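# Insert peg fully into block hole inside open box

## Task

Push the peg completely into the hole of the block that sits on the floor of the open box.

## Robot and tools

Robot: two six-joint arms, left_arm and right_arm, each ending in a two-finger parallel gripper. Each arm's base sits on a mounting plate, and both plates hang from one metal frame behind them. Any 'too close' warning treats a plate plus its half of the frame as belonging to that arm.

Frames: the scene frame has its origin at table-top height, midway between the two nominal bases, with +z up, +x out over the table, and left_arm on the +y side (this is unrelated to which side of an image it appears on). Calibrated bases in the scene frame: left_arm at (+0.014, +0.181, +0.187) m, quat_wxyz (+0.999, -0.036, +0.003, -0.023); right_arm at (-0.043, -0.183, +0.187) m, quat_wxyz (+0.999, +0.036, +0.002, -0.015). Each arm's hand pose, velocities, targets and wrist camera are reported in that arm's own base frame; fixed cameras and the table use the scene frame. The gripper's fingers point along its +z and close along its y. end_effector_position (metres) is the spot between the pads, roughly 1 cm short of the fingertips; printed positions and orientations can be a few cm off, more when reaching far.

Joint order per arm (always use this): waist, shoulder, elbow, wrist pitch, wrist yaw, wrist roll, then gripper opening. Angles are absolute targets in radians. Stated ranges: waist -2.618 to 3.054, shoulder 0.000 to 3.142, elbow 0.000 to 3.142, wrist pitch -1.571 to 1.571, wrist yaw -1.571 to 1.571, wrist roll -2.094 to 2.094. True ends may differ by up to 0.059 rad; a target more than 0.059 past a stated end (and beyond the current angle) gets the call refused, and a target past the real end is clipped, sometimes reported as 'joint sent to its limit'. Opening is a number in [-1, 1]: +1 fully open, -1 closed.

A row is always 14 numbers in one flat list covering both arms: left_arm's 6 angles and opening, then right_arm's 6 angles and opening. To leave an arm unchanged, repeat its 'Joint targets' values and its current tool command (0 is a real opening command, not 'no change').

execute_actions(actions, cameras): actions is a list of actions; each action is a list of up to 15 rows, one row per 1/30 s control step, and a short action repeats its final row until 15 steps pass. An empty list just reports state and images. cameras selects images: omitted, null or ["all"] gives all, [] gives none; an unknown name invalidates the call. Per step, waist/shoulder/elbow targets stay within 0.339 rad of the measured angle and wrist joints within 2.2; targets that would shift the gripper more than 200 mm are scaled back. Results also list joint angles at some control steps.

move(target, speed, blend, opening_speed, blocking, cameras): drives all joints of both arms together along interpolated paths to absolute joint targets (one 14-number row, or a list of up to 15 rows sharing a 10 s budget). Gripper paths are curved and do not avoid obstacles or the other arm. speed: peak rad/s of the joint with the longest travel, 0.01 to 12.57, default 0.5, one value or one per target. blend: corner-rounding radius in rad for lists, default 0. opening_speed: rate of the opening command per second, at least 0.2. blocking=false returns after about 0.5 s while motion continues; a new move then takes over. The result adds a 'move:' line: done, off_target (resting more than 0.035 rad from target), moving, held or fault, plus limits=held if steps were withheld. done does not mean nothing is touched. Faster motion and targets set deeper past a contact mean harder impacts and presses.

wait(seconds 0 to 10, cameras): lets time pass holding the last command; a running move keeps going. stop(cameras): brakes the current move; it needs braking distance. zoom_image(camera, region [x0,y0,x1,y1] pixels, at most 504x504, origin top-left): enlarges part of a latest image. read_manual(section): licence texts only. finished_scene(scene): ends the current scene (give its number); irreversible, so call only when the peg is fully seated and stays so without the robot.

Cameras: cam_head_left, cam_head_right, cam_left_wrist, cam_right_wrist, each 672x504.

Result lines: Joint positions and Joint velocities give one block per arm in joint order, ending with finger gap in metres (0.093 fully open) and its rate; 'within noise' means at rest. Joint targets shows what joints are currently driven toward. Tool commands shows current gripper commands. grip_measured is motor position on the -1..+1 scale; pads meet near -0.94 and each mm of object width adds about 0.0208; it may read up to 0.02 high. For a firm grip on a rigid flat part, send a value at least 0.24 under the reading for its width and keep sending it; to release, send well above that reading. Joint torques are total drive output including gravity, positive toward larger angle; the first three joints wrap at ±28 N m. 'joint command not followed' means the clearance check altered targets.

Avoid: dropping the peg or releasing it while it moves, fast impacts, hard shoves, arm-to-arm contact (including one gripper closing on the other's fingers), and anything leaving the table. Long stretched-out holds or pushing at unreachable poses heat motors: MOTOR HOT at 75 °C, an over-temperature fold of that arm at 90 °C, collapse at 100 °C. Stops of an arm are penalised; small turns may not happen because of friction.

Each tool is called after ">>>" as a command line: name --argument value for each argument, lists and objects as JSON in quotes; but a table of rows of numbers goes row by row, as --pt "numbers of a row", without its own name.

## Session

>>> execute_actions --actions '[]'

Scene clock: 0.00 s.
left_arm: end_effector_position=(+0.3914, +0.0426, +0.0756) grip_measured=+1.000 end_effector_quat_wxyz=(+0.551, -0.064, +0.827, +0.094) | right_arm: end_effector_position=(+0.3717, -0.0222, +0.0974) grip_measured=+1.000 end_effector_quat_wxyz=(+0.587, +0.078, +0.803, -0.067)
Joint positions: left_arm=[0.018 1.617 0.392 0.832 -0.211 0.005 0.093] | right_arm=[0.054 1.489 0.296 0.877 0.253 0.064 0.093]
Joint velocities: within noise
Joint torques (N m): no reading
Heat: left arm: 29 °C; right arm: 28 °C.
Joint targets: left_arm=[0.018 1.610 0.400 0.834 -0.212 0.006] | right_arm=[0.054 1.481 0.307 0.888 0.253 0.064]
Tool commands: left_gripper/opening=+1.0 right_gripper/opening=+1.0

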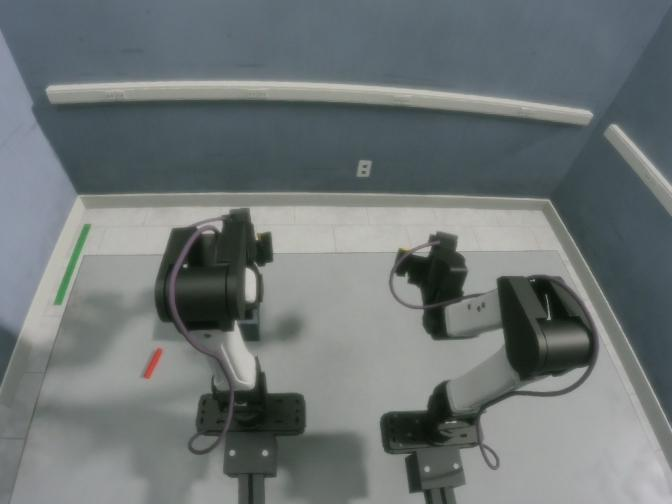

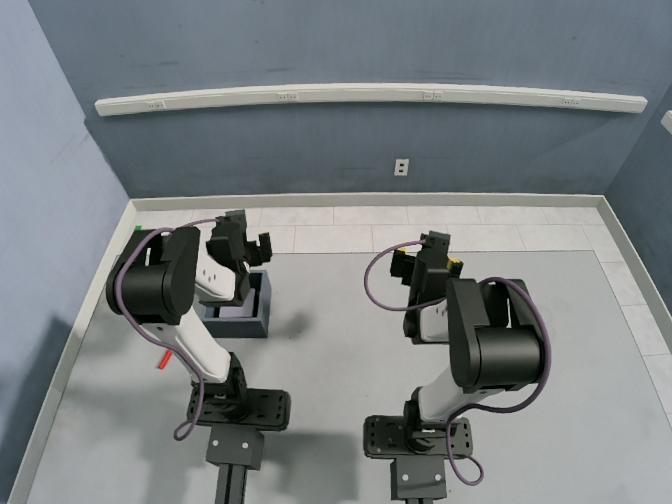

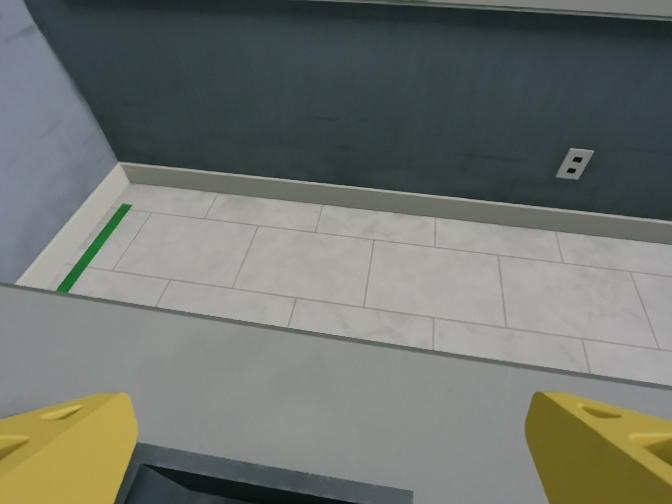

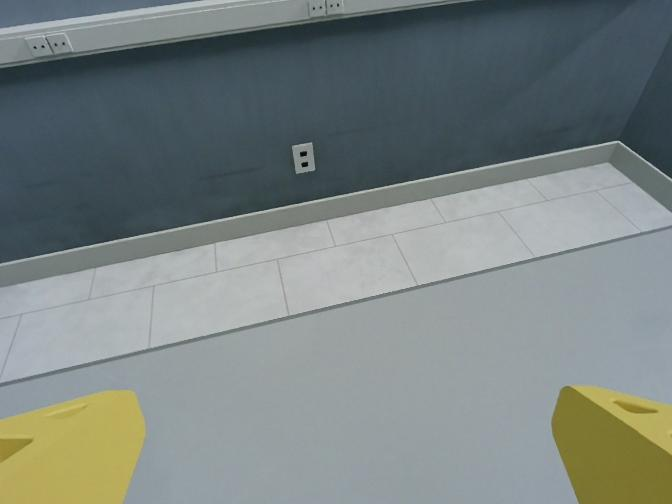

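>>> move --target '[0.95,1.558,1.05,-1.06,0,0,1,0.054,1.481,0.307,0.888,0.253,0.064,1]' --speed 1.2

Scene clock: 28.97 s.
left_arm: end_effector_position=(+0.1465, +0.2052, +0.0548) grip_measured=+1.000 end_effector_quat_wxyz=(-0.022, -0.453, +0.891, -0.007) | right_arm: end_effector_position=(+0.3717, -0.0222, +0.0974) grip_measured=+1.000 end_effector_quat_wxyz=(+0.587, +0.078, +0.803, -0.067)
Joint positions: left_arm=[0.945 1.587 1.022 -1.052 -0.008 0.005 0.093] | right_arm=[0.054 1.489 0.296 0.877 0.253 0.064 0.093]
Joint velocities: within noise
Joint torques (N m): left_arm=[0.53 -7.16 7.58 -0.07 0.08 -0.11] | right_arm=[0.59 -5.04 7.46 1.98 0.04 0.06]
Heat: left arm: 32 °C; right arm: 30 °C.
Joint targets: left_arm=[0.950 1.558 1.050 -1.060 0.000 0.000] | right_arm=[0.054 1.481 0.307 0.888 0.253 0.064]
move: done

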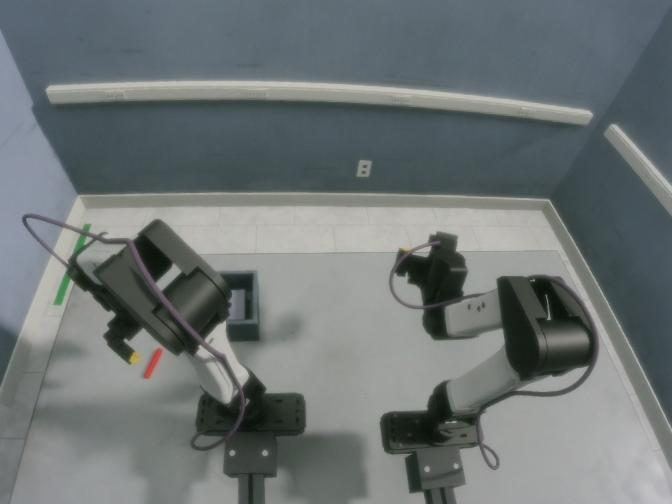

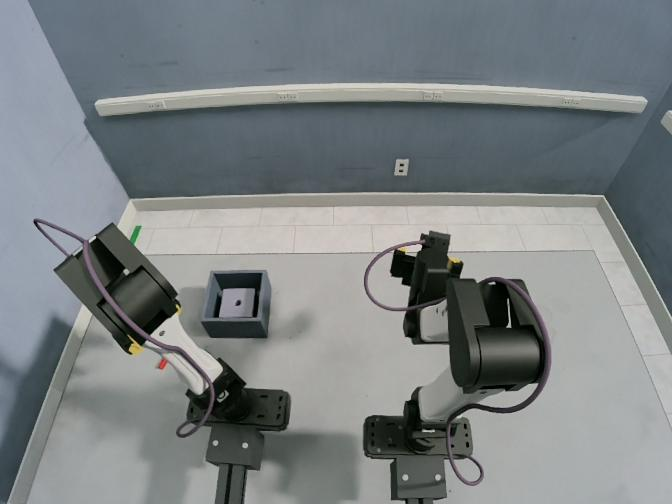

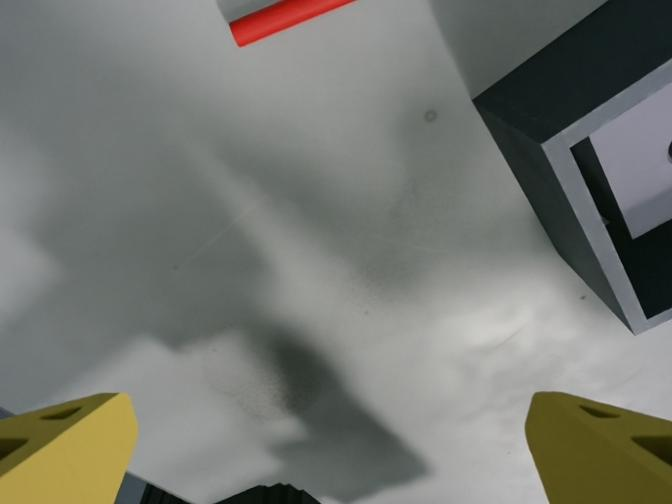

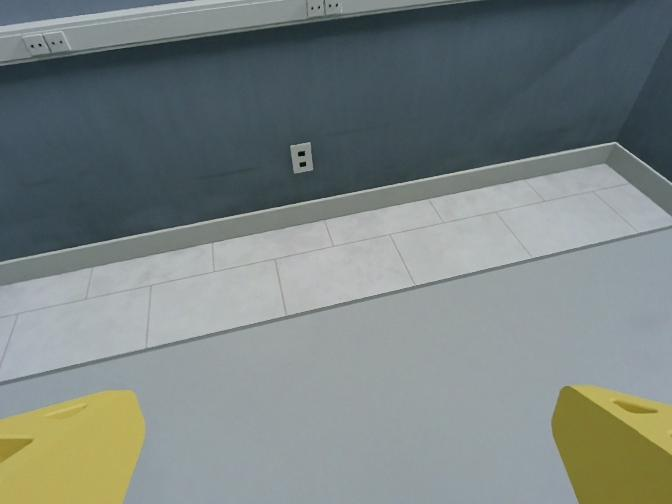

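>>> move --target '[0.95,1.809,1.295,-0.996,-0.039,0,1,0.054,1.481,0.307,0.888,0.253,0.064,1]' --speed 0.8

Scene clock: 49.43 s.
left_arm: end_effector_position=(+0.1889, +0.2699, +0.0568) grip_measured=+1.000 end_effector_quat_wxyz=(+0.010, -0.453, +0.891, +0.021) | right_arm: end_effector_position=(+0.3717, -0.0222, +0.0974) grip_measured=+1.000 end_effector_quat_wxyz=(+0.587, +0.078, +0.803, -0.067)
Joint positions: left_arm=[0.945 1.794 1.265 -1.003 -0.029 0.005 0.093] | right_arm=[0.054 1.489 0.296 0.877 0.253 0.064 0.093]
Joint velocities: within noise
Joint torques (N m): left_arm=[0.51 -5.52 8.01 0.32 -0.1 -0.11] | right_arm=[0.42 -5.01 7.23 1.98 0.07 0.05]
Heat: left arm: 32 °C; right arm: 31 °C.
Joint targets: left_arm=[0.950 1.809 1.295 -0.996 -0.039 0.000] | right_arm=[0.054 1.481 0.307 0.888 0.253 0.064]
move: done

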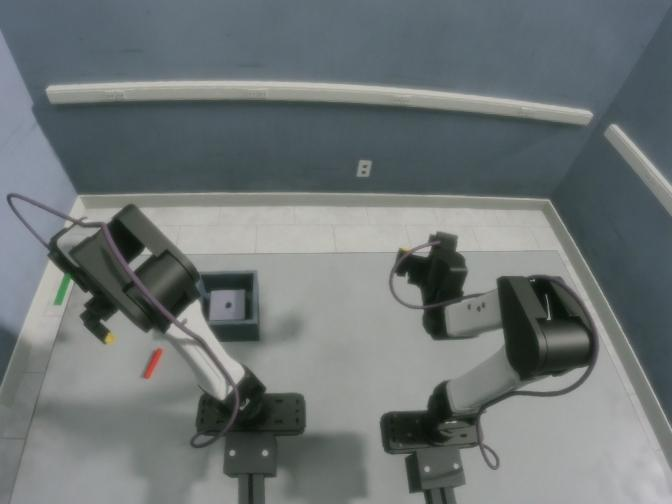

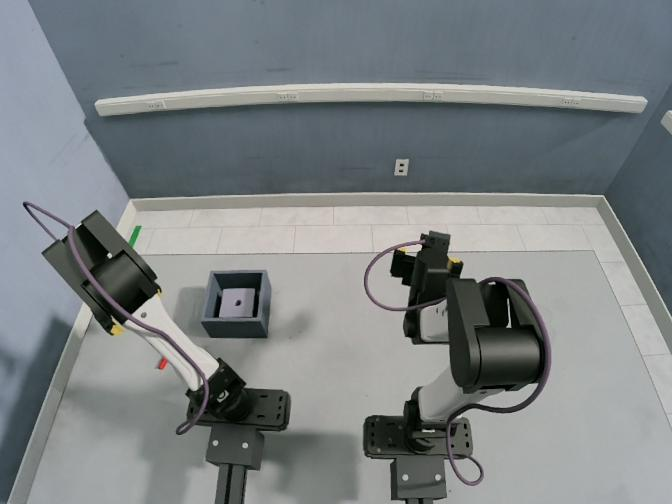

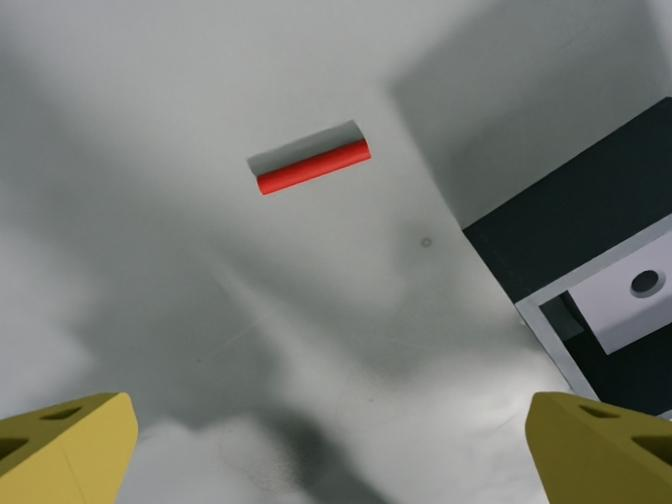

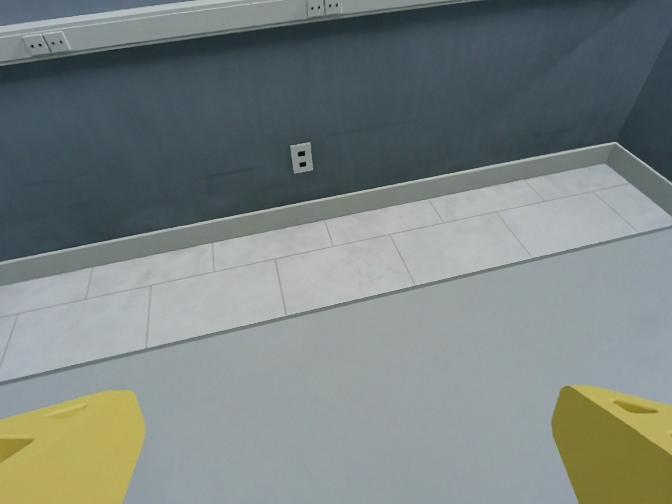

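>>> move --target '[0.936,2.066,1.1,-0.531,-0.039,1.216,1,0.054,1.481,0.307,0.888,0.253,0.064,1]' --speed 0.8

>>> zoom_image --camera "cam_head_right" --region '[160, 230, 310, 380]'

Scene clock: 133.53 s.
left_arm: end_effector_position=(+0.2034, +0.2908, -0.0563) grip_measured=+1.000 end_effector_quat_wxyz=(+0.006, +0.129, +0.991, +0.045) | right_arm: end_effector_position=(+0.3717, -0.0222, +0.0974) grip_measured=+1.000 end_effector_quat_wxyz=(+0.587, +0.078, +0.803, -0.067)
Joint positions: left_arm=[0.945 2.049 1.108 -0.544 -0.032 1.206 0.093] | right_arm=[0.054 1.489 0.296 0.877 0.253 0.064 0.093]
Joint velocities: within noise
Joint torques (N m): left_arm=[-0.72 -6.17 3.63 0.44 -0.04 0.05] | right_arm=[0.62 -5 7.36 2 0.08 0.06]
Heat: left arm: 33 °C; right arm: 35 °C.
Joint targets: left_arm=[0.936 2.066 1.100 -0.531 -0.039 1.216] | right_arm=[0.054 1.481 0.307 0.888 0.253 0.064]
move: done

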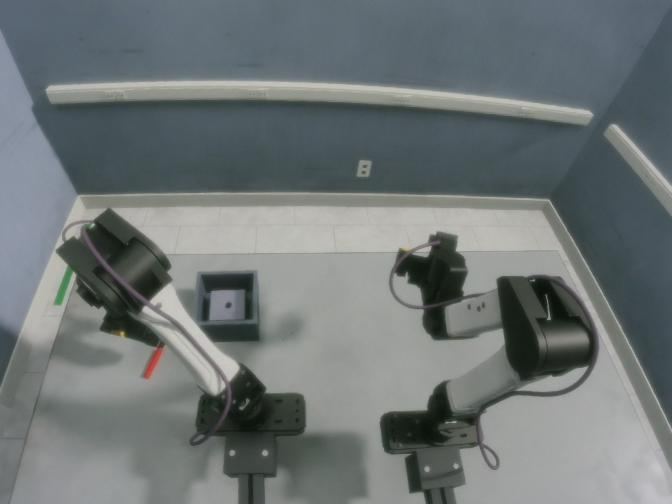

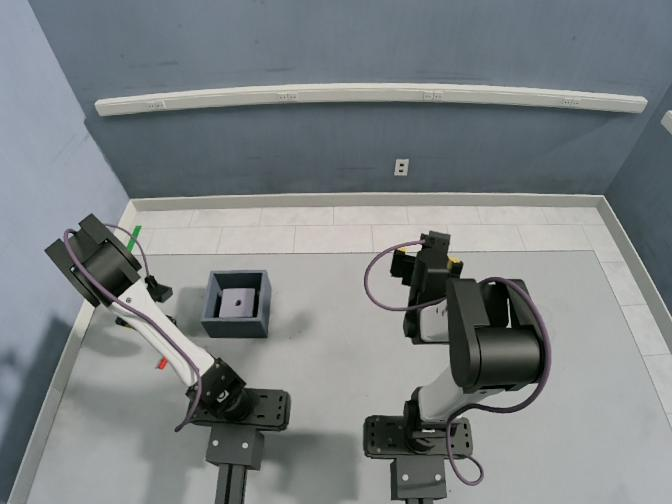

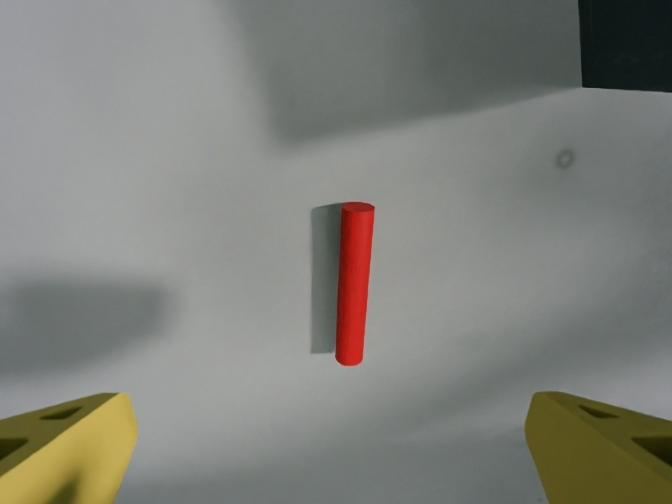

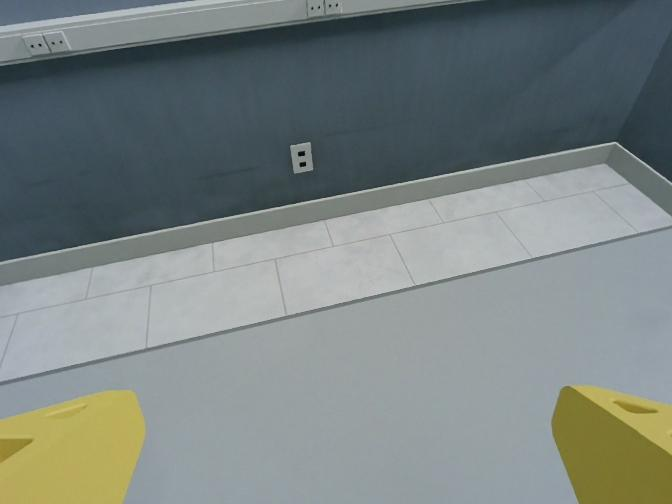

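Scaled by 3.360.

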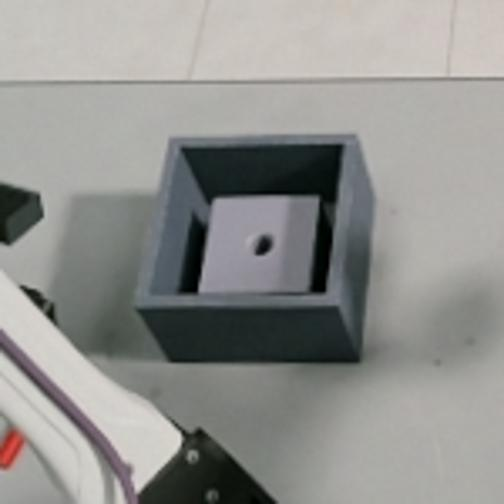

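>>> move --target '[0.924,2.286,1.055,-0.281,-0.045,1.235,1,0.054,1.481,0.307,0.888,0.253,0.064,1]' --speed 0.5 --cameras '["cam_left_wrist","cam_head_left"]'

>>> zoom_image --camera "cam_head_left" --region '[60, 260, 260, 410]'

Scene clock: 150.30 s.
left_arm: end_effector_position=(+0.2024, +0.2828, -0.1350) grip_measured=+1.000 end_effector_quat_wxyz=(-0.002, +0.146, +0.989, +0.037) | right_arm: end_effector_position=(+0.3717, -0.0222, +0.0974) grip_measured=+1.000 end_effector_quat_wxyz=(+0.587, +0.078, +0.803, -0.067)
Joint positions: left_arm=[0.931 2.272 1.059 -0.295 -0.038 1.225 0.093] | right_arm=[0.054 1.489 0.296 0.877 0.253 0.064 0.093]
Joint velocities: within noise
Joint torques (N m): left_arm=[-0.57 -6.76 2.65 0.4 -0.03 0.05] | right_arm=[0.46 -5.03 7.39 2.03 0.06 0.04]
Heat: left arm: 34 °C; right arm: 36 °C.
Joint targets: left_arm=[0.924 2.286 1.055 -0.281 -0.045 1.235] | right_arm=[0.054 1.481 0.307 0.888 0.253 0.064]
move: done
Images, in order (width x height): cam_head_left 672x504, cam_left_wrist 672x504.

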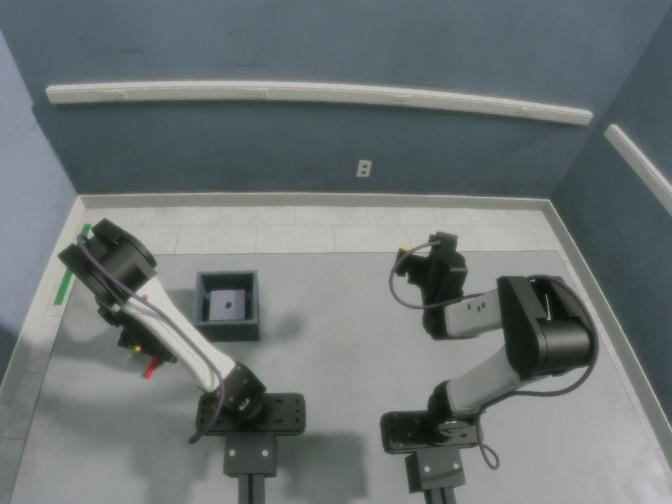

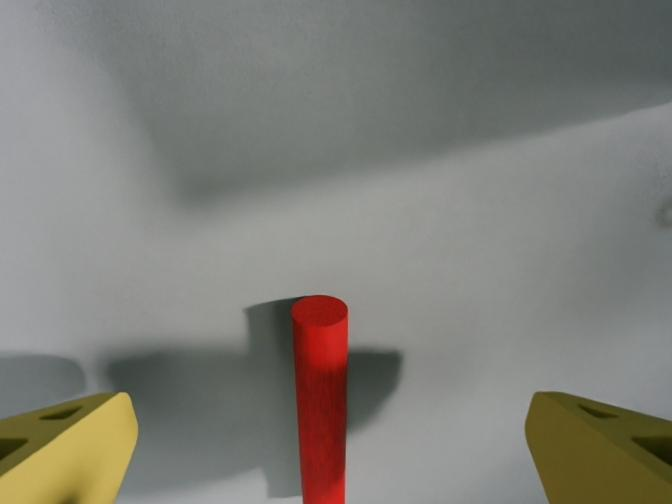

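Scaled by 2.520.

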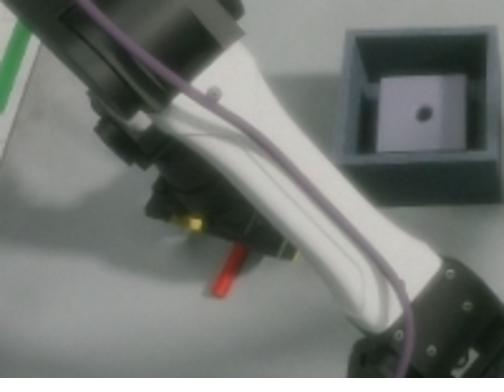

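>>> move --pt "0.924 2.336 1.059 -0.235 -0.045 1.235 1 0.054 1.481 0.307 0.888 0.253 0.064 1" --pt "0.924 2.336 1.059 -0.235 -0.045 1.235 -0.92 0.054 1.481 0.307 0.888 0.253 0.064 1" --speed 0.3 --opening_speed 0.7 --cameras '["cam_left_wrist","cam_head_left"]'

Scene clock: 160.00 s.
left_arm: end_effector_position=(+0.2021, +0.2826, -0.1491) grip_measured=-0.816 end_effector_quat_wxyz=(-0.002, +0.146, +0.989, +0.038) | right_arm: end_effector_position=(+0.3717, -0.0222, +0.0974) grip_measured=+1.000 end_effector_quat_wxyz=(+0.587, +0.078, +0.803, -0.067)
Joint positions: left_arm=[0.931 2.317 1.059 -0.248 -0.038 1.226 0.006] | right_arm=[0.054 1.489 0.296 0.877 0.253 0.064 0.093]
Joint velocities: within noise
Joint torques (N m): left_arm=[-0.69 -6.42 2.77 0.39 -0.04 0.05] | right_arm=[0.38 -5.01 7.31 1.97 0.05 0.05]
Heat: left arm: 34 °C; right arm: 36 °C.
Joint targets: left_arm=[0.924 2.336 1.059 -0.235 -0.045 1.235] | right_arm=[0.054 1.481 0.307 0.888 0.253 0.064]
move: done
Images, in order (width x height): cam_head_left 672x504, cam_left_wrist 672x504.

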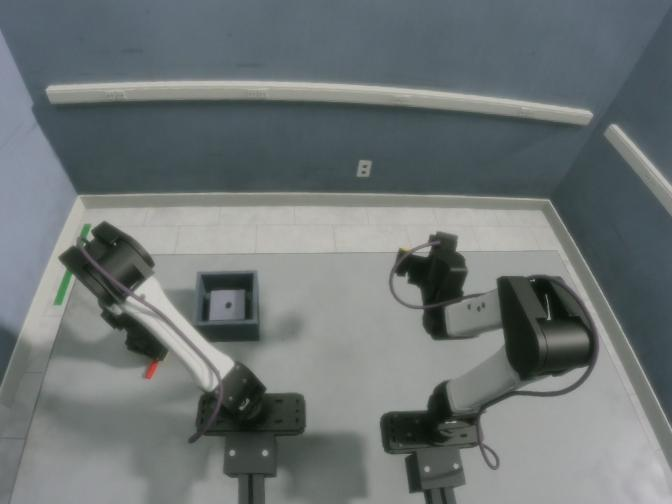

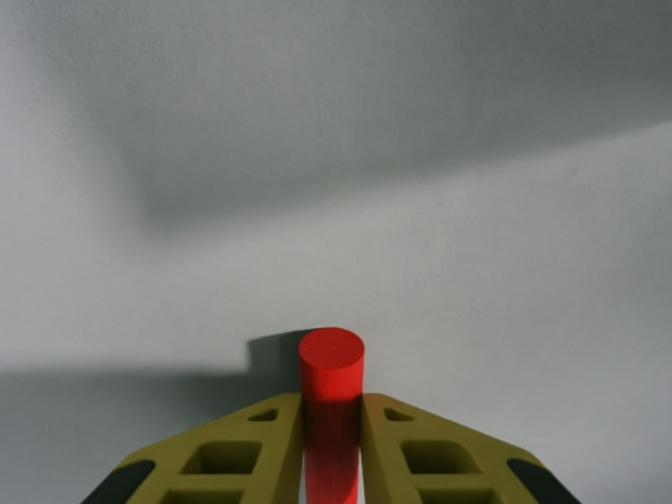

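>>> move --pt "0.93 1.82 1.295 -0.996 -0.039 1.235 -0.92 0.054 1.481 0.307 0.888 0.253 0.064 1" --pt "1.47 2.228 0.713 0.013 1.567 1.571 -0.92 0.054 1.481 0.307 0.888 0.253 0.064 1" --speed 0.8 --blend 0.1

>>> zoom_image --camera "cam_head_left" --region '[60, 260, 260, 410]'

>>> zoom_image --camera "cam_head_right" --region '[60, 260, 260, 410]'

Scene clock: 215.20 s.
left_arm: end_effector_position=(+0.1951, +0.2430, +0.0061) grip_measured=-0.832 end_effector_quat_wxyz=(+0.696, +0.055, +0.716, -0.018) | right_arm: end_effector_position=(+0.3717, -0.0222, +0.0974) grip_measured=+1.000 end_effector_quat_wxyz=(+0.587, +0.078, +0.803, -0.067)
Joint positions: left_arm=[1.465 2.213 0.718 -0.004 1.539 1.55 0.005] | right_arm=[0.054 1.489 0.296 0.877 0.253 0.064 0.093]
Joint velocities: within noise
Joint torques (N m): left_arm=[0.76 -4.98 1.03 0.47 1.08 0.16] | right_arm=[0.44 -4.96 7.23 1.99 0.03 0.07]
Heat: left arm: 35 °C; right arm: 38 °C.
Joint targets: left_arm=[1.470 2.228 0.713 0.013 1.567 1.571] | right_arm=[0.054 1.481 0.307 0.888 0.253 0.064]
move: done

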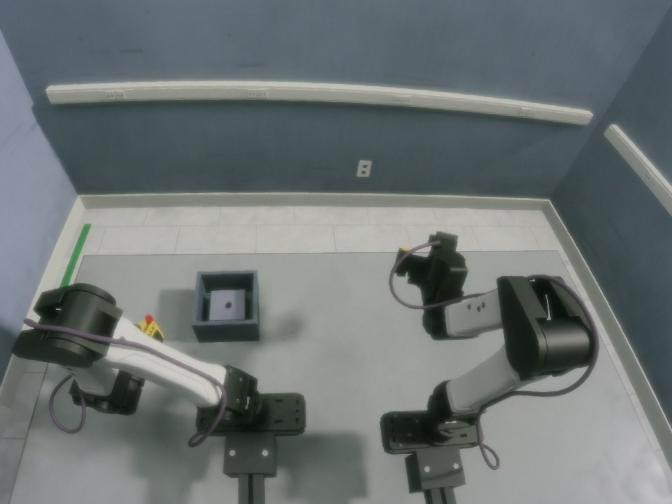

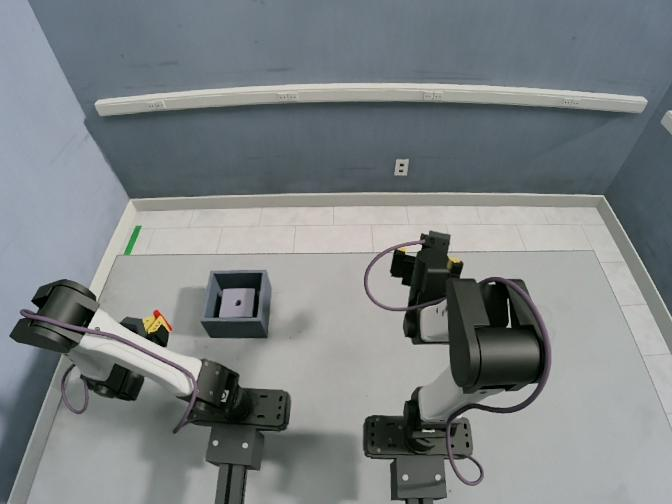

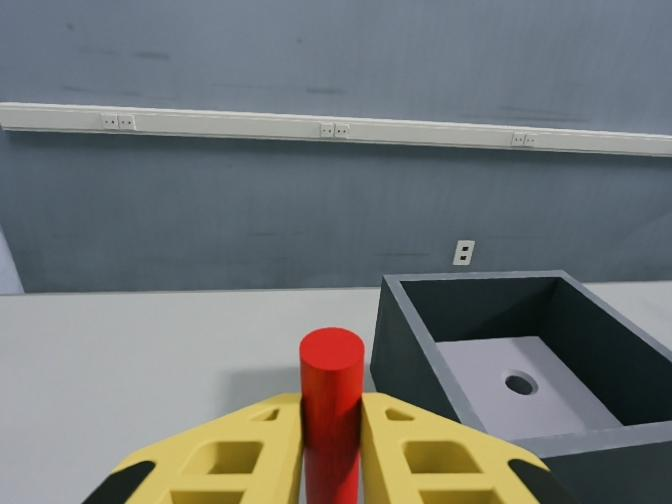

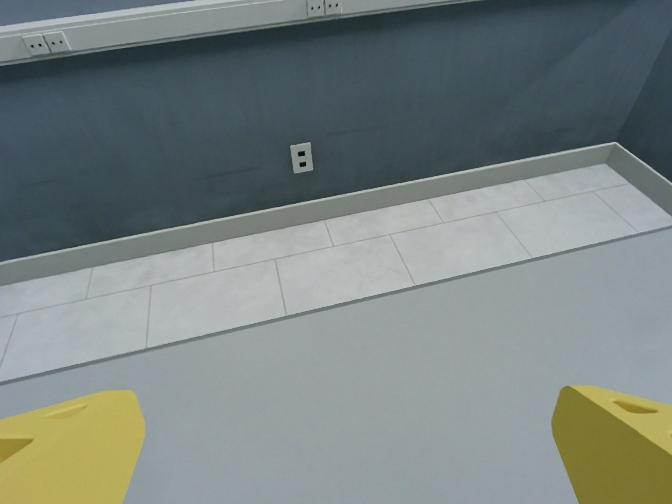

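Scaled by 2.520.

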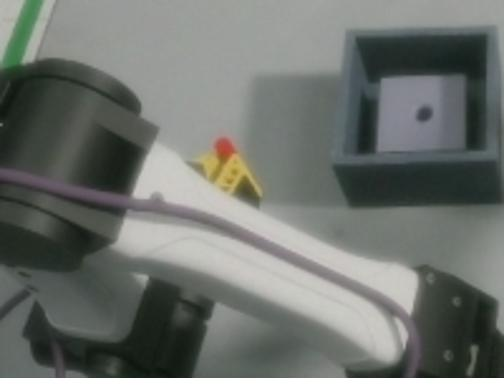

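Scaled by 2.520.

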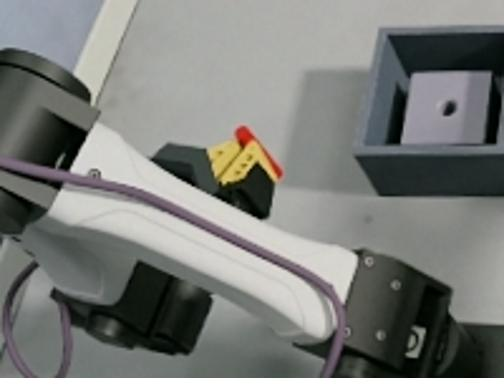

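>>> move --target '[1.475,2.680,1.014,0.162,1.598,1.590,-0.92,0.054,1.481,0.307,0.888,0.253,0.064,1]' --speed 0.6 --cameras '["cam_left_wrist","cam_head_right"]'

>>> zoom_image --camera "cam_head_right" --region '[60, 260, 260, 410]'

Scene clock: 230.73 s.
left_arm: end_effector_position=(+0.1977, +0.2766, -0.0932) grip_measured=-0.832 end_effector_quat_wxyz=(+0.697, +0.044, +0.715, -0.028) | right_arm: end_effector_position=(+0.3717, -0.0222, +0.0974) grip_measured=+1.000 end_effector_quat_wxyz=(+0.587, +0.078, +0.803, -0.067)
Joint positions: left_arm=[1.468 2.664 1.002 0.134 1.544 1.55 0.005] | right_arm=[0.054 1.489 0.296 0.877 0.253 0.064 0.093]
Joint velocities: within noise
Joint torques (N m): left_arm=[0.95 -6.23 1.5 0.51 1.11 0.36] | right_arm=[0.49 -5.05 7.25 2 0.05 0.02]
Heat: left arm: 35 °C; right arm: 38 °C.
Joint targets: left_arm=[1.475 2.680 1.014 0.162 1.573 1.590] | right_arm=[0.054 1.481 0.307 0.888 0.253 0.064]
joint sent to its limit (left arm) — the wrist yaw, upper limit.
move: off_target (left_arm); left_arm: the wrist yaw is farthest, 0.054 rad from its target
Images, in order (width x height): cam_head_right 672x504, cam_left_wrist 672x504.

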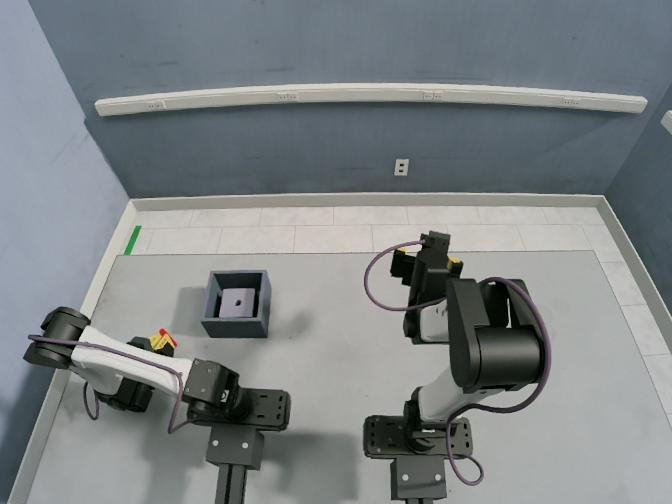

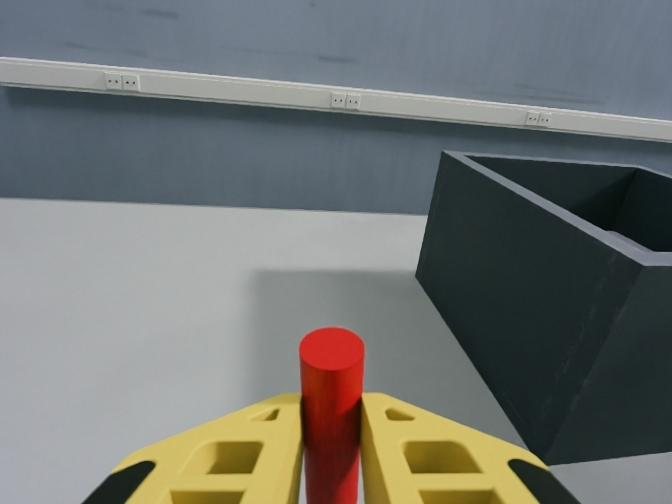

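Scaled by 2.520.

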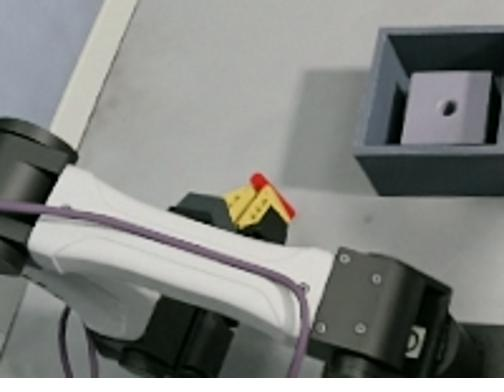

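>>> move --target '[1.475,2.692,1.020,0.195,1.570,1.615,-0.92,0.054,1.481,0.307,0.888,0.253,0.064,1]' --speed 0.2 --cameras '["cam_left_wrist","cam_head_right"]'

Scene clock: 244.07 s.
left_arm: end_effector_position=(+0.1980, +0.2800, -0.0950) grip_measured=-0.832 end_effector_quat_wxyz=(+0.697, +0.057, +0.714, -0.014) | right_arm: end_effector_position=(+0.3717, -0.0222, +0.0974) grip_measured=+1.000 end_effector_quat_wxyz=(+0.587, +0.078, +0.803, -0.067)
Joint positions: left_arm=[1.468 2.673 1.011 0.166 1.544 1.556 0.005] | right_arm=[0.054 1.489 0.296 0.877 0.253 0.064 0.093]
Joint velocities: within noise
Joint torques (N m): left_arm=[0.84 -6.01 1.33 0.56 1.07 0.52] | right_arm=[0.49 -5.08 7.21 1.97 0.08 0.05]
Heat: left arm: 34 °C; right arm: 38 °C.
Joint targets: left_arm=[1.475 2.692 1.020 0.195 1.570 1.615] | right_arm=[0.054 1.481 0.307 0.888 0.253 0.064]
move: off_target (left_arm); left_arm: the wrist roll is farthest, 0.059 rad from its target
Images, in order (width x height): cam_head_right 672x504, cam_left_wrist 672x504.

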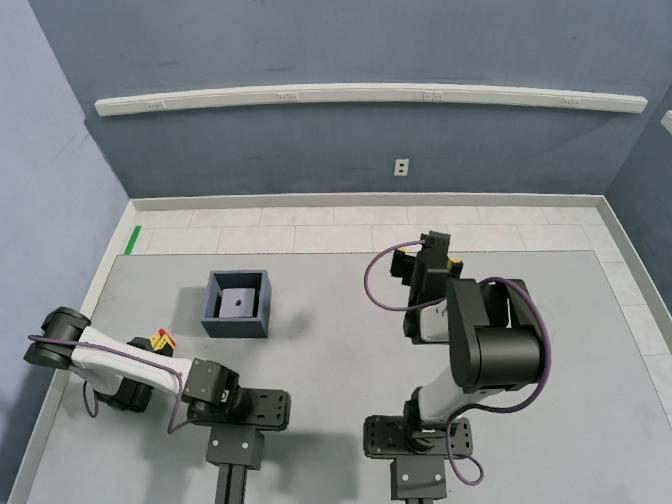

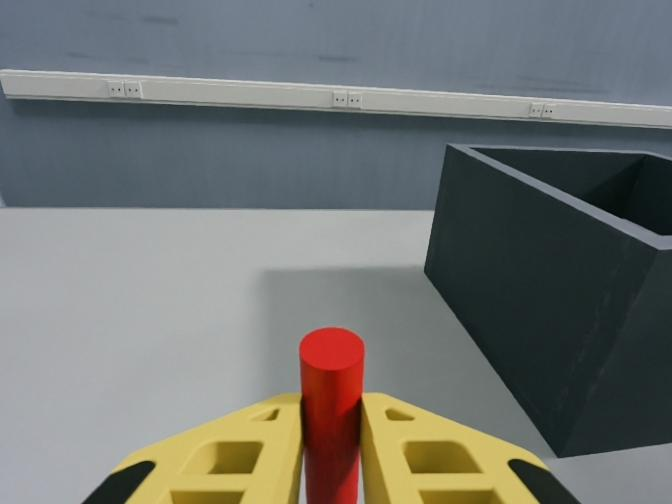

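>>> move --target '[1.475,2.712,1.030,0.205,1.570,1.625,-0.92,0.054,1.481,0.307,0.888,0.253,0.064,1]' --speed 0.1 --cameras '["cam_left_wrist"]'

Scene clock: 247.93 s.
left_arm: end_effector_position=(+0.1980, +0.2799, -0.1001) grip_measured=-0.832 end_effector_quat_wxyz=(+0.697, +0.061, +0.714, -0.011) | right_arm: end_effector_position=(+0.3717, -0.0222, +0.0974) grip_measured=+1.000 end_effector_quat_wxyz=(+0.587, +0.078, +0.803, -0.067)
Joint positions: left_arm=[1.468 2.693 1.021 0.176 1.544 1.566 0.005] | right_arm=[0.054 1.489 0.296 0.877 0.253 0.064 0.093]
Joint velocities: within noise
Joint torques (N m): left_arm=[0.88 -6 1.33 0.57 1.06 0.53] | right_arm=[0.57 -5.08 7.45 1.99 0.05 0.01]
Heat: left arm: 35 °C; right arm: 38 °C.
Joint targets: left_arm=[1.475 2.712 1.030 0.205 1.570 1.625] | right_arm=[0.054 1.481 0.307 0.888 0.253 0.064]
move: off_target (left_arm); left_arm: the wrist roll is farthest, 0.059 rad from its target
Images, in order (width x height): cam_left_wrist 672x504.

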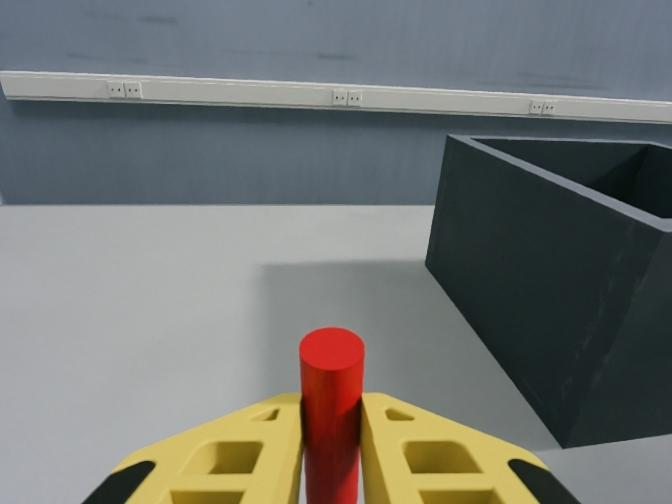

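>>> move --target '[1.475,2.724,1.036,0.211,1.570,1.630,-0.92,0.054,1.481,0.307,0.888,0.253,0.064,1]' --speed 0.05 --cameras '[]'

>>> move --target '[1.475,2.736,1.042,0.217,1.570,1.630,-0.92,0.054,1.481,0.307,0.888,0.253,0.064,1]' --speed 0.05 --cameras '["cam_left_wrist"]'

Scene clock: 252.40 s.
left_arm: end_effector_position=(+0.1980, +0.2797, -0.1032) grip_measured=-0.832 end_effector_quat_wxyz=(+0.697, +0.063, +0.714, -0.009) | right_arm: end_effector_position=(+0.3717, -0.0222, +0.0974) grip_measured=+1.000 end_effector_quat_wxyz=(+0.587, +0.078, +0.803, -0.067)
Joint positions: left_arm=[1.468 2.705 1.027 0.182 1.544 1.571 0.005] | right_arm=[0.054 1.489 0.296 0.877 0.253 0.064 0.093]
Joint velocities: within noise
Joint torques (N m): left_arm=[0.88 -5.98 1.07 0.53 1.05 0.54] | right_arm=[0.46 -4.94 7.35 1.99 0.08 0.06]
Heat: left arm: 35 °C; right arm: 39 °C.
Joint targets: left_arm=[1.475 2.724 1.036 0.211 1.570 1.630] | right_arm=[0.054 1.481 0.307 0.888 0.253 0.064]
move: off_target (left_arm); left_arm: the wrist roll is farthest, 0.059 rad from its target
No camera images: "cameras" was empty.

Scene clock: 253.10 s.
left_arm: end_effector_position=(+0.1980, +0.2801, -0.1039) grip_measured=-0.832 end_effector_quat_wxyz=(+0.700, +0.066, +0.712, -0.006) | right_arm: end_effector_position=(+0.3717, -0.0222, +0.0974) grip_measured=+1.000 end_effector_quat_wxyz=(+0.587, +0.078, +0.803, -0.067)
Joint positions: left_arm=[1.468 2.712 1.031 0.19 1.549 1.576 0.005] | right_arm=[0.054 1.489 0.296 0.877 0.253 0.064 0.093]
Joint velocities: within noise
Joint torques (N m): left_arm=[0.88 -5.61 1.39 0.54 1.01 0.49] | right_arm=[0.44 -5.03 7.27 1.98 0.05 0.06]
Heat: left arm: 35 °C; right arm: 39 °C.
Joint targets: left_arm=[1.475 2.736 1.042 0.217 1.570 1.630] | right_arm=[0.054 1.481 0.307 0.888 0.253 0.064]
move: off_target (left_arm); left_arm: the wrist roll is farthest, 0.054 rad from its target
Images, in order (width x height): cam_left_wrist 672x504.

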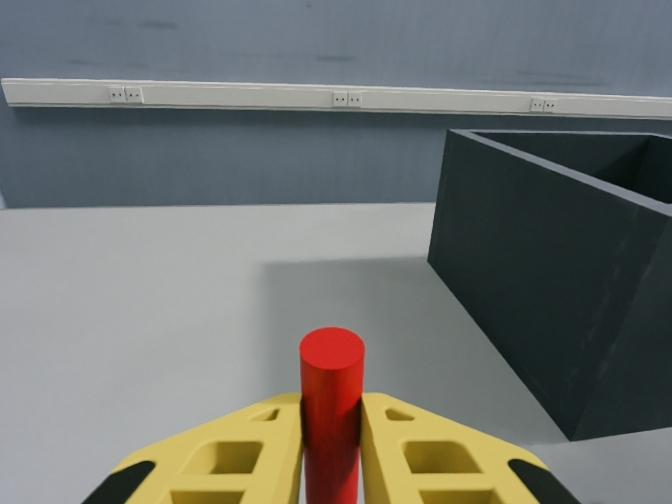

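>>> move --pt "1.475 2.729 1.038 0.212 1.570 1.630 -0.92 0.054 1.481 0.307 0.888 0.253 0.064 1" --pt "1.475 2.729 1.038 0.212 1.570 1.630 -0.35 0.054 1.481 0.307 0.888 0.253 0.064 1" --speed 0.05 --opening_speed 0.3 --cameras '["cam_left_wrist"]'

Scene clock: 303.50 s.
left_arm: end_effector_position=(+0.1980, +0.2801, -0.1044) grip_measured=-0.352 end_effector_quat_wxyz=(+0.698, +0.066, +0.713, -0.005) | right_arm: end_effector_position=(+0.3717, -0.0222, +0.0974) grip_measured=+1.000 end_effector_quat_wxyz=(+0.587, +0.078, +0.803, -0.067)
Joint positions: left_arm=[1.468 2.712 1.031 0.191 1.546 1.576 0.028] | right_arm=[0.054 1.489 0.296 0.877 0.253 0.064 0.093]
Joint velocities: within noise
Joint torques (N m): left_arm=[0.9 -6.12 1.05 0.5 1.03 0.5] | right_arm=[0.61 -5.04 7.38 2 0.05 0.01]
Heat: left arm: 36 °C; right arm: 40 °C.
Joint targets: left_arm=[1.475 2.729 1.038 0.212 1.570 1.630] | right_arm=[0.054 1.481 0.307 0.888 0.253 0.064]
move: off_target (left_arm); target 2's new numbers were sent with left_arm's wrist roll 0.054 rad from that target; left_arm: the wrist roll is farthest, 0.054 rad from its target
Images, in order (width x height): cam_left_wrist 672x504.

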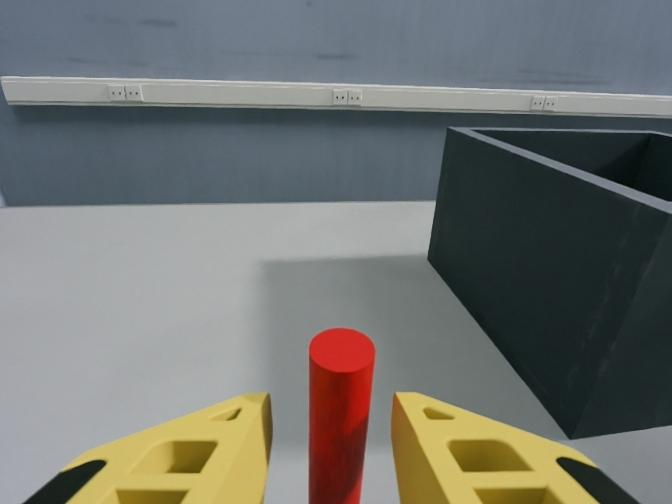

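>>> move --target '[1.393,2.431,0.936,-0.009,1.1,1.600,-0.35,0.054,1.481,0.307,0.888,0.253,0.064,1]' --speed 0.25 --cameras '["cam_left_wrist"]'

Scene clock: 314.23 s.
left_arm: end_effector_position=(+0.2002, +0.2733, -0.1139) grip_measured=-0.352 end_effector_quat_wxyz=(+0.526, +0.097, +0.845, -0.019) | right_arm: end_effector_position=(+0.3717, -0.0222, +0.0974) grip_measured=+1.000 end_effector_quat_wxyz=(+0.587, +0.078, +0.803, -0.067)
Joint positions: left_arm=[1.399 2.472 0.944 -0.002 1.108 1.603 0.028] | right_arm=[0.054 1.489 0.296 0.877 0.253 0.064 0.093]
Joint velocities: within noise
Joint torques (N m): left_arm=[-0.23 -10.73 0.54 0.12 0.64 -0.09] | right_arm=[0.53 -5.07 7.42 2.01 0.06 0.06]
Heat: left arm: 37 °C; right arm: 40 °C.
Joint targets: left_arm=[1.393 2.431 0.936 -0.009 1.100 1.600] | right_arm=[0.054 1.481 0.307 0.888 0.253 0.064]
move: off_target (left_arm); left_arm: the shoulder is farthest, 0.041 rad from its target
Images, in order (width x height): cam_left_wrist 672x504.

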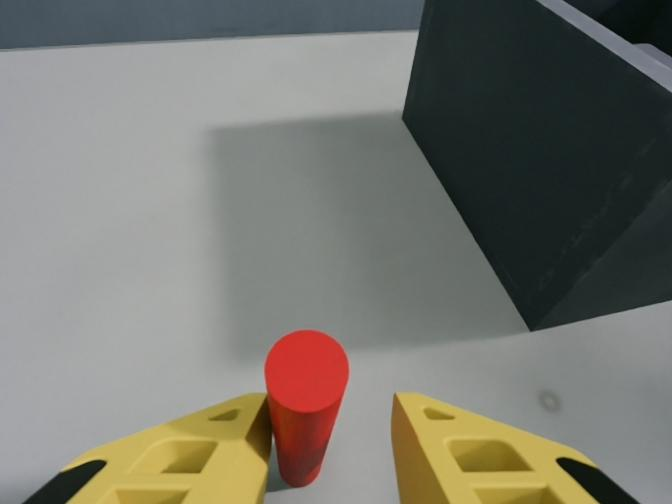

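>>> move --pt "1.393 2.390 0.936 -0.014 1.1 1.600 -0.35 0.054 1.481 0.307 0.888 0.253 0.064 1" --pt "1.250 2.213 0.971 -0.240 0.7 1.600 -0.35 0.054 1.481 0.307 0.888 0.253 0.064 1" --speed 0.25 --cameras '["cam_left_wrist"]'

Scene clock: 327.03 s.
left_arm: end_effector_position=(+0.2025, +0.2685, -0.1033) grip_measured=-0.352 end_effector_quat_wxyz=(+0.345, +0.168, +0.923, -0.031) | right_arm: end_effector_position=(+0.3717, -0.0222, +0.0974) grip_measured=+1.000 end_effector_quat_wxyz=(+0.587, +0.078, +0.803, -0.067)
Joint positions: left_arm=[1.256 2.253 0.955 -0.233 0.707 1.603 0.028] | right_arm=[0.054 1.489 0.296 0.877 0.253 0.064 0.093]
Joint velocities: within noise
Joint torques (N m): left_arm=[-0.25 -10.62 3.85 0.07 0.48 -0.08] | right_arm=[0.44 -4.96 7.25 2 0.1 0.05]
Heat: left arm: 39 °C; right arm: 40 °C.
Joint targets: left_arm=[1.250 2.213 0.971 -0.240 0.700 1.600] | right_arm=[0.054 1.481 0.307 0.888 0.253 0.064]
move: off_target (left_arm); left_arm: the shoulder is farthest, 0.040 rad from its target
Images, in order (width x height): cam_left_wrist 672x504.

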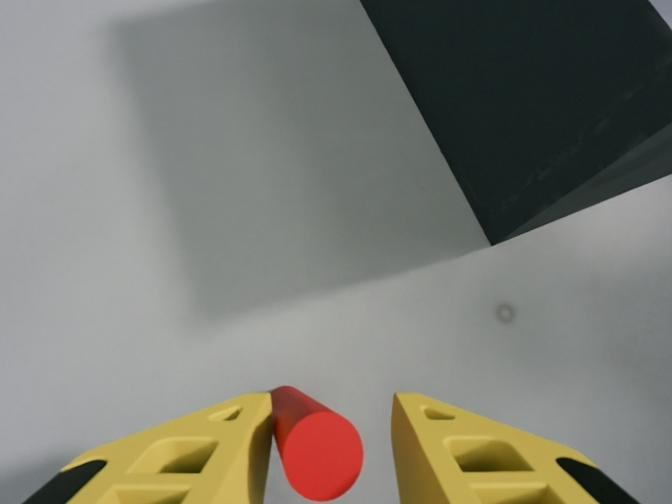

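>>> move --target '[1.250,2.291,1.014,-0.267,0.7,1.600,-0.35,0.054,1.481,0.307,0.888,0.253,0.064,1]' --speed 0.1 --cameras '["cam_left_wrist"]'

Scene clock: 341.53 s.
left_arm: end_effector_position=(+0.2047, +0.2759, -0.1041) grip_measured=-0.352 end_effector_quat_wxyz=(+0.344, +0.168, +0.923, -0.033) | right_arm: end_effector_position=(+0.3717, -0.0222, +0.0974) grip_measured=+1.000 end_effector_quat_wxyz=(+0.587, +0.078, +0.803, -0.067)
Joint positions: left_arm=[1.256 2.273 0.996 -0.26 0.706 1.603 0.028] | right_arm=[0.054 1.489 0.296 0.877 0.253 0.064 0.093]
Joint velocities: within noise
Joint torques (N m): left_arm=[-0.25 -6.05 4.1 0.09 0.46 -0.09] | right_arm=[0.38 -5.05 7.35 1.99 0.06 0.07]
Heat: left arm: 40 °C; right arm: 40 °C.
Joint targets: left_arm=[1.250 2.291 1.014 -0.267 0.700 1.600] | right_arm=[0.054 1.481 0.307 0.888 0.253 0.064]
move: done
Images, in order (width x height): cam_left_wrist 672x504.

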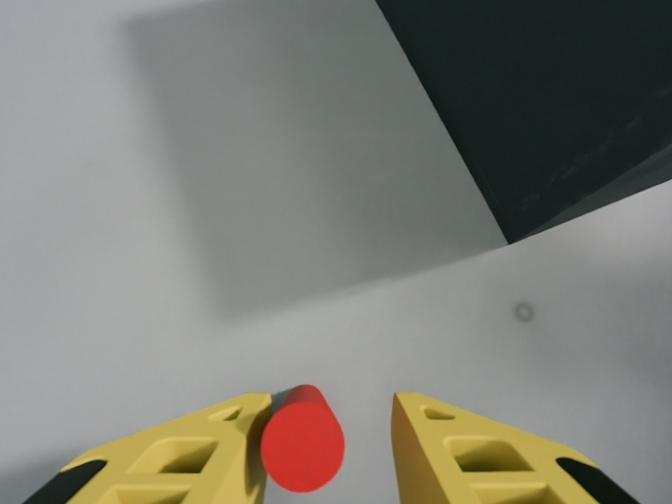

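>>> move --pt "1.250 2.291 1.014 -0.215 0.7 1.600 -0.35 0.054 1.481 0.307 0.888 0.253 0.064 1" --pt "1.069 2.150 1.069 -0.384 0.293 1.600 -0.35 0.054 1.481 0.307 0.888 0.253 0.064 1" --speed 0.2 --cameras '["cam_left_wrist"]'

Scene clock: 353.63 s.
left_arm: end_effector_position=(+0.2064, +0.2768, -0.1046) grip_measured=-0.352 end_effector_quat_wxyz=(+0.151, +0.262, +0.953, -0.010) | right_arm: end_effector_position=(+0.3717, -0.0222, +0.0974) grip_measured=+1.000 end_effector_quat_wxyz=(+0.587, +0.078, +0.803, -0.067)
Joint positions: left_arm=[1.075 2.193 1.049 -0.377 0.3 1.603 0.028] | right_arm=[0.054 1.489 0.296 0.877 0.253 0.064 0.093]
Joint velocities: within noise
Joint torques (N m): left_arm=[-0.29 -11.15 4.98 0.11 0.24 -0.09] | right_arm=[0.49 -5.14 7.3 2 0.06 0.02]
Heat: left arm: 39 °C; right arm: 40 °C.
Joint targets: left_arm=[1.069 2.150 1.069 -0.384 0.293 1.600] | right_arm=[0.054 1.481 0.307 0.888 0.253 0.064]
move: off_target (left_arm); left_arm: the shoulder is farthest, 0.043 rad from its target
Images, in order (width x height): cam_left_wrist 672x504.

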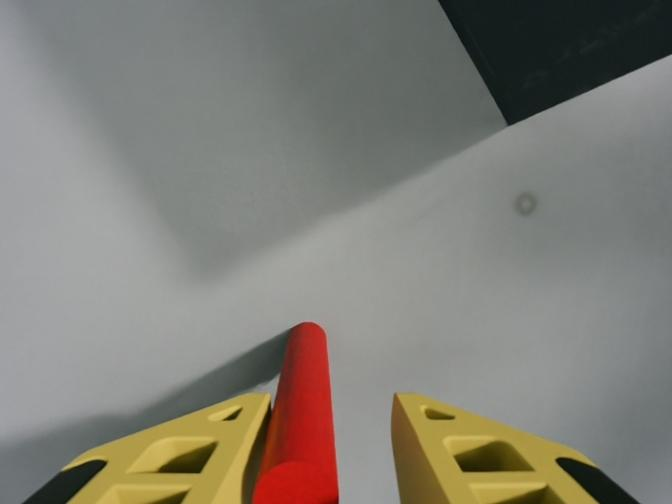

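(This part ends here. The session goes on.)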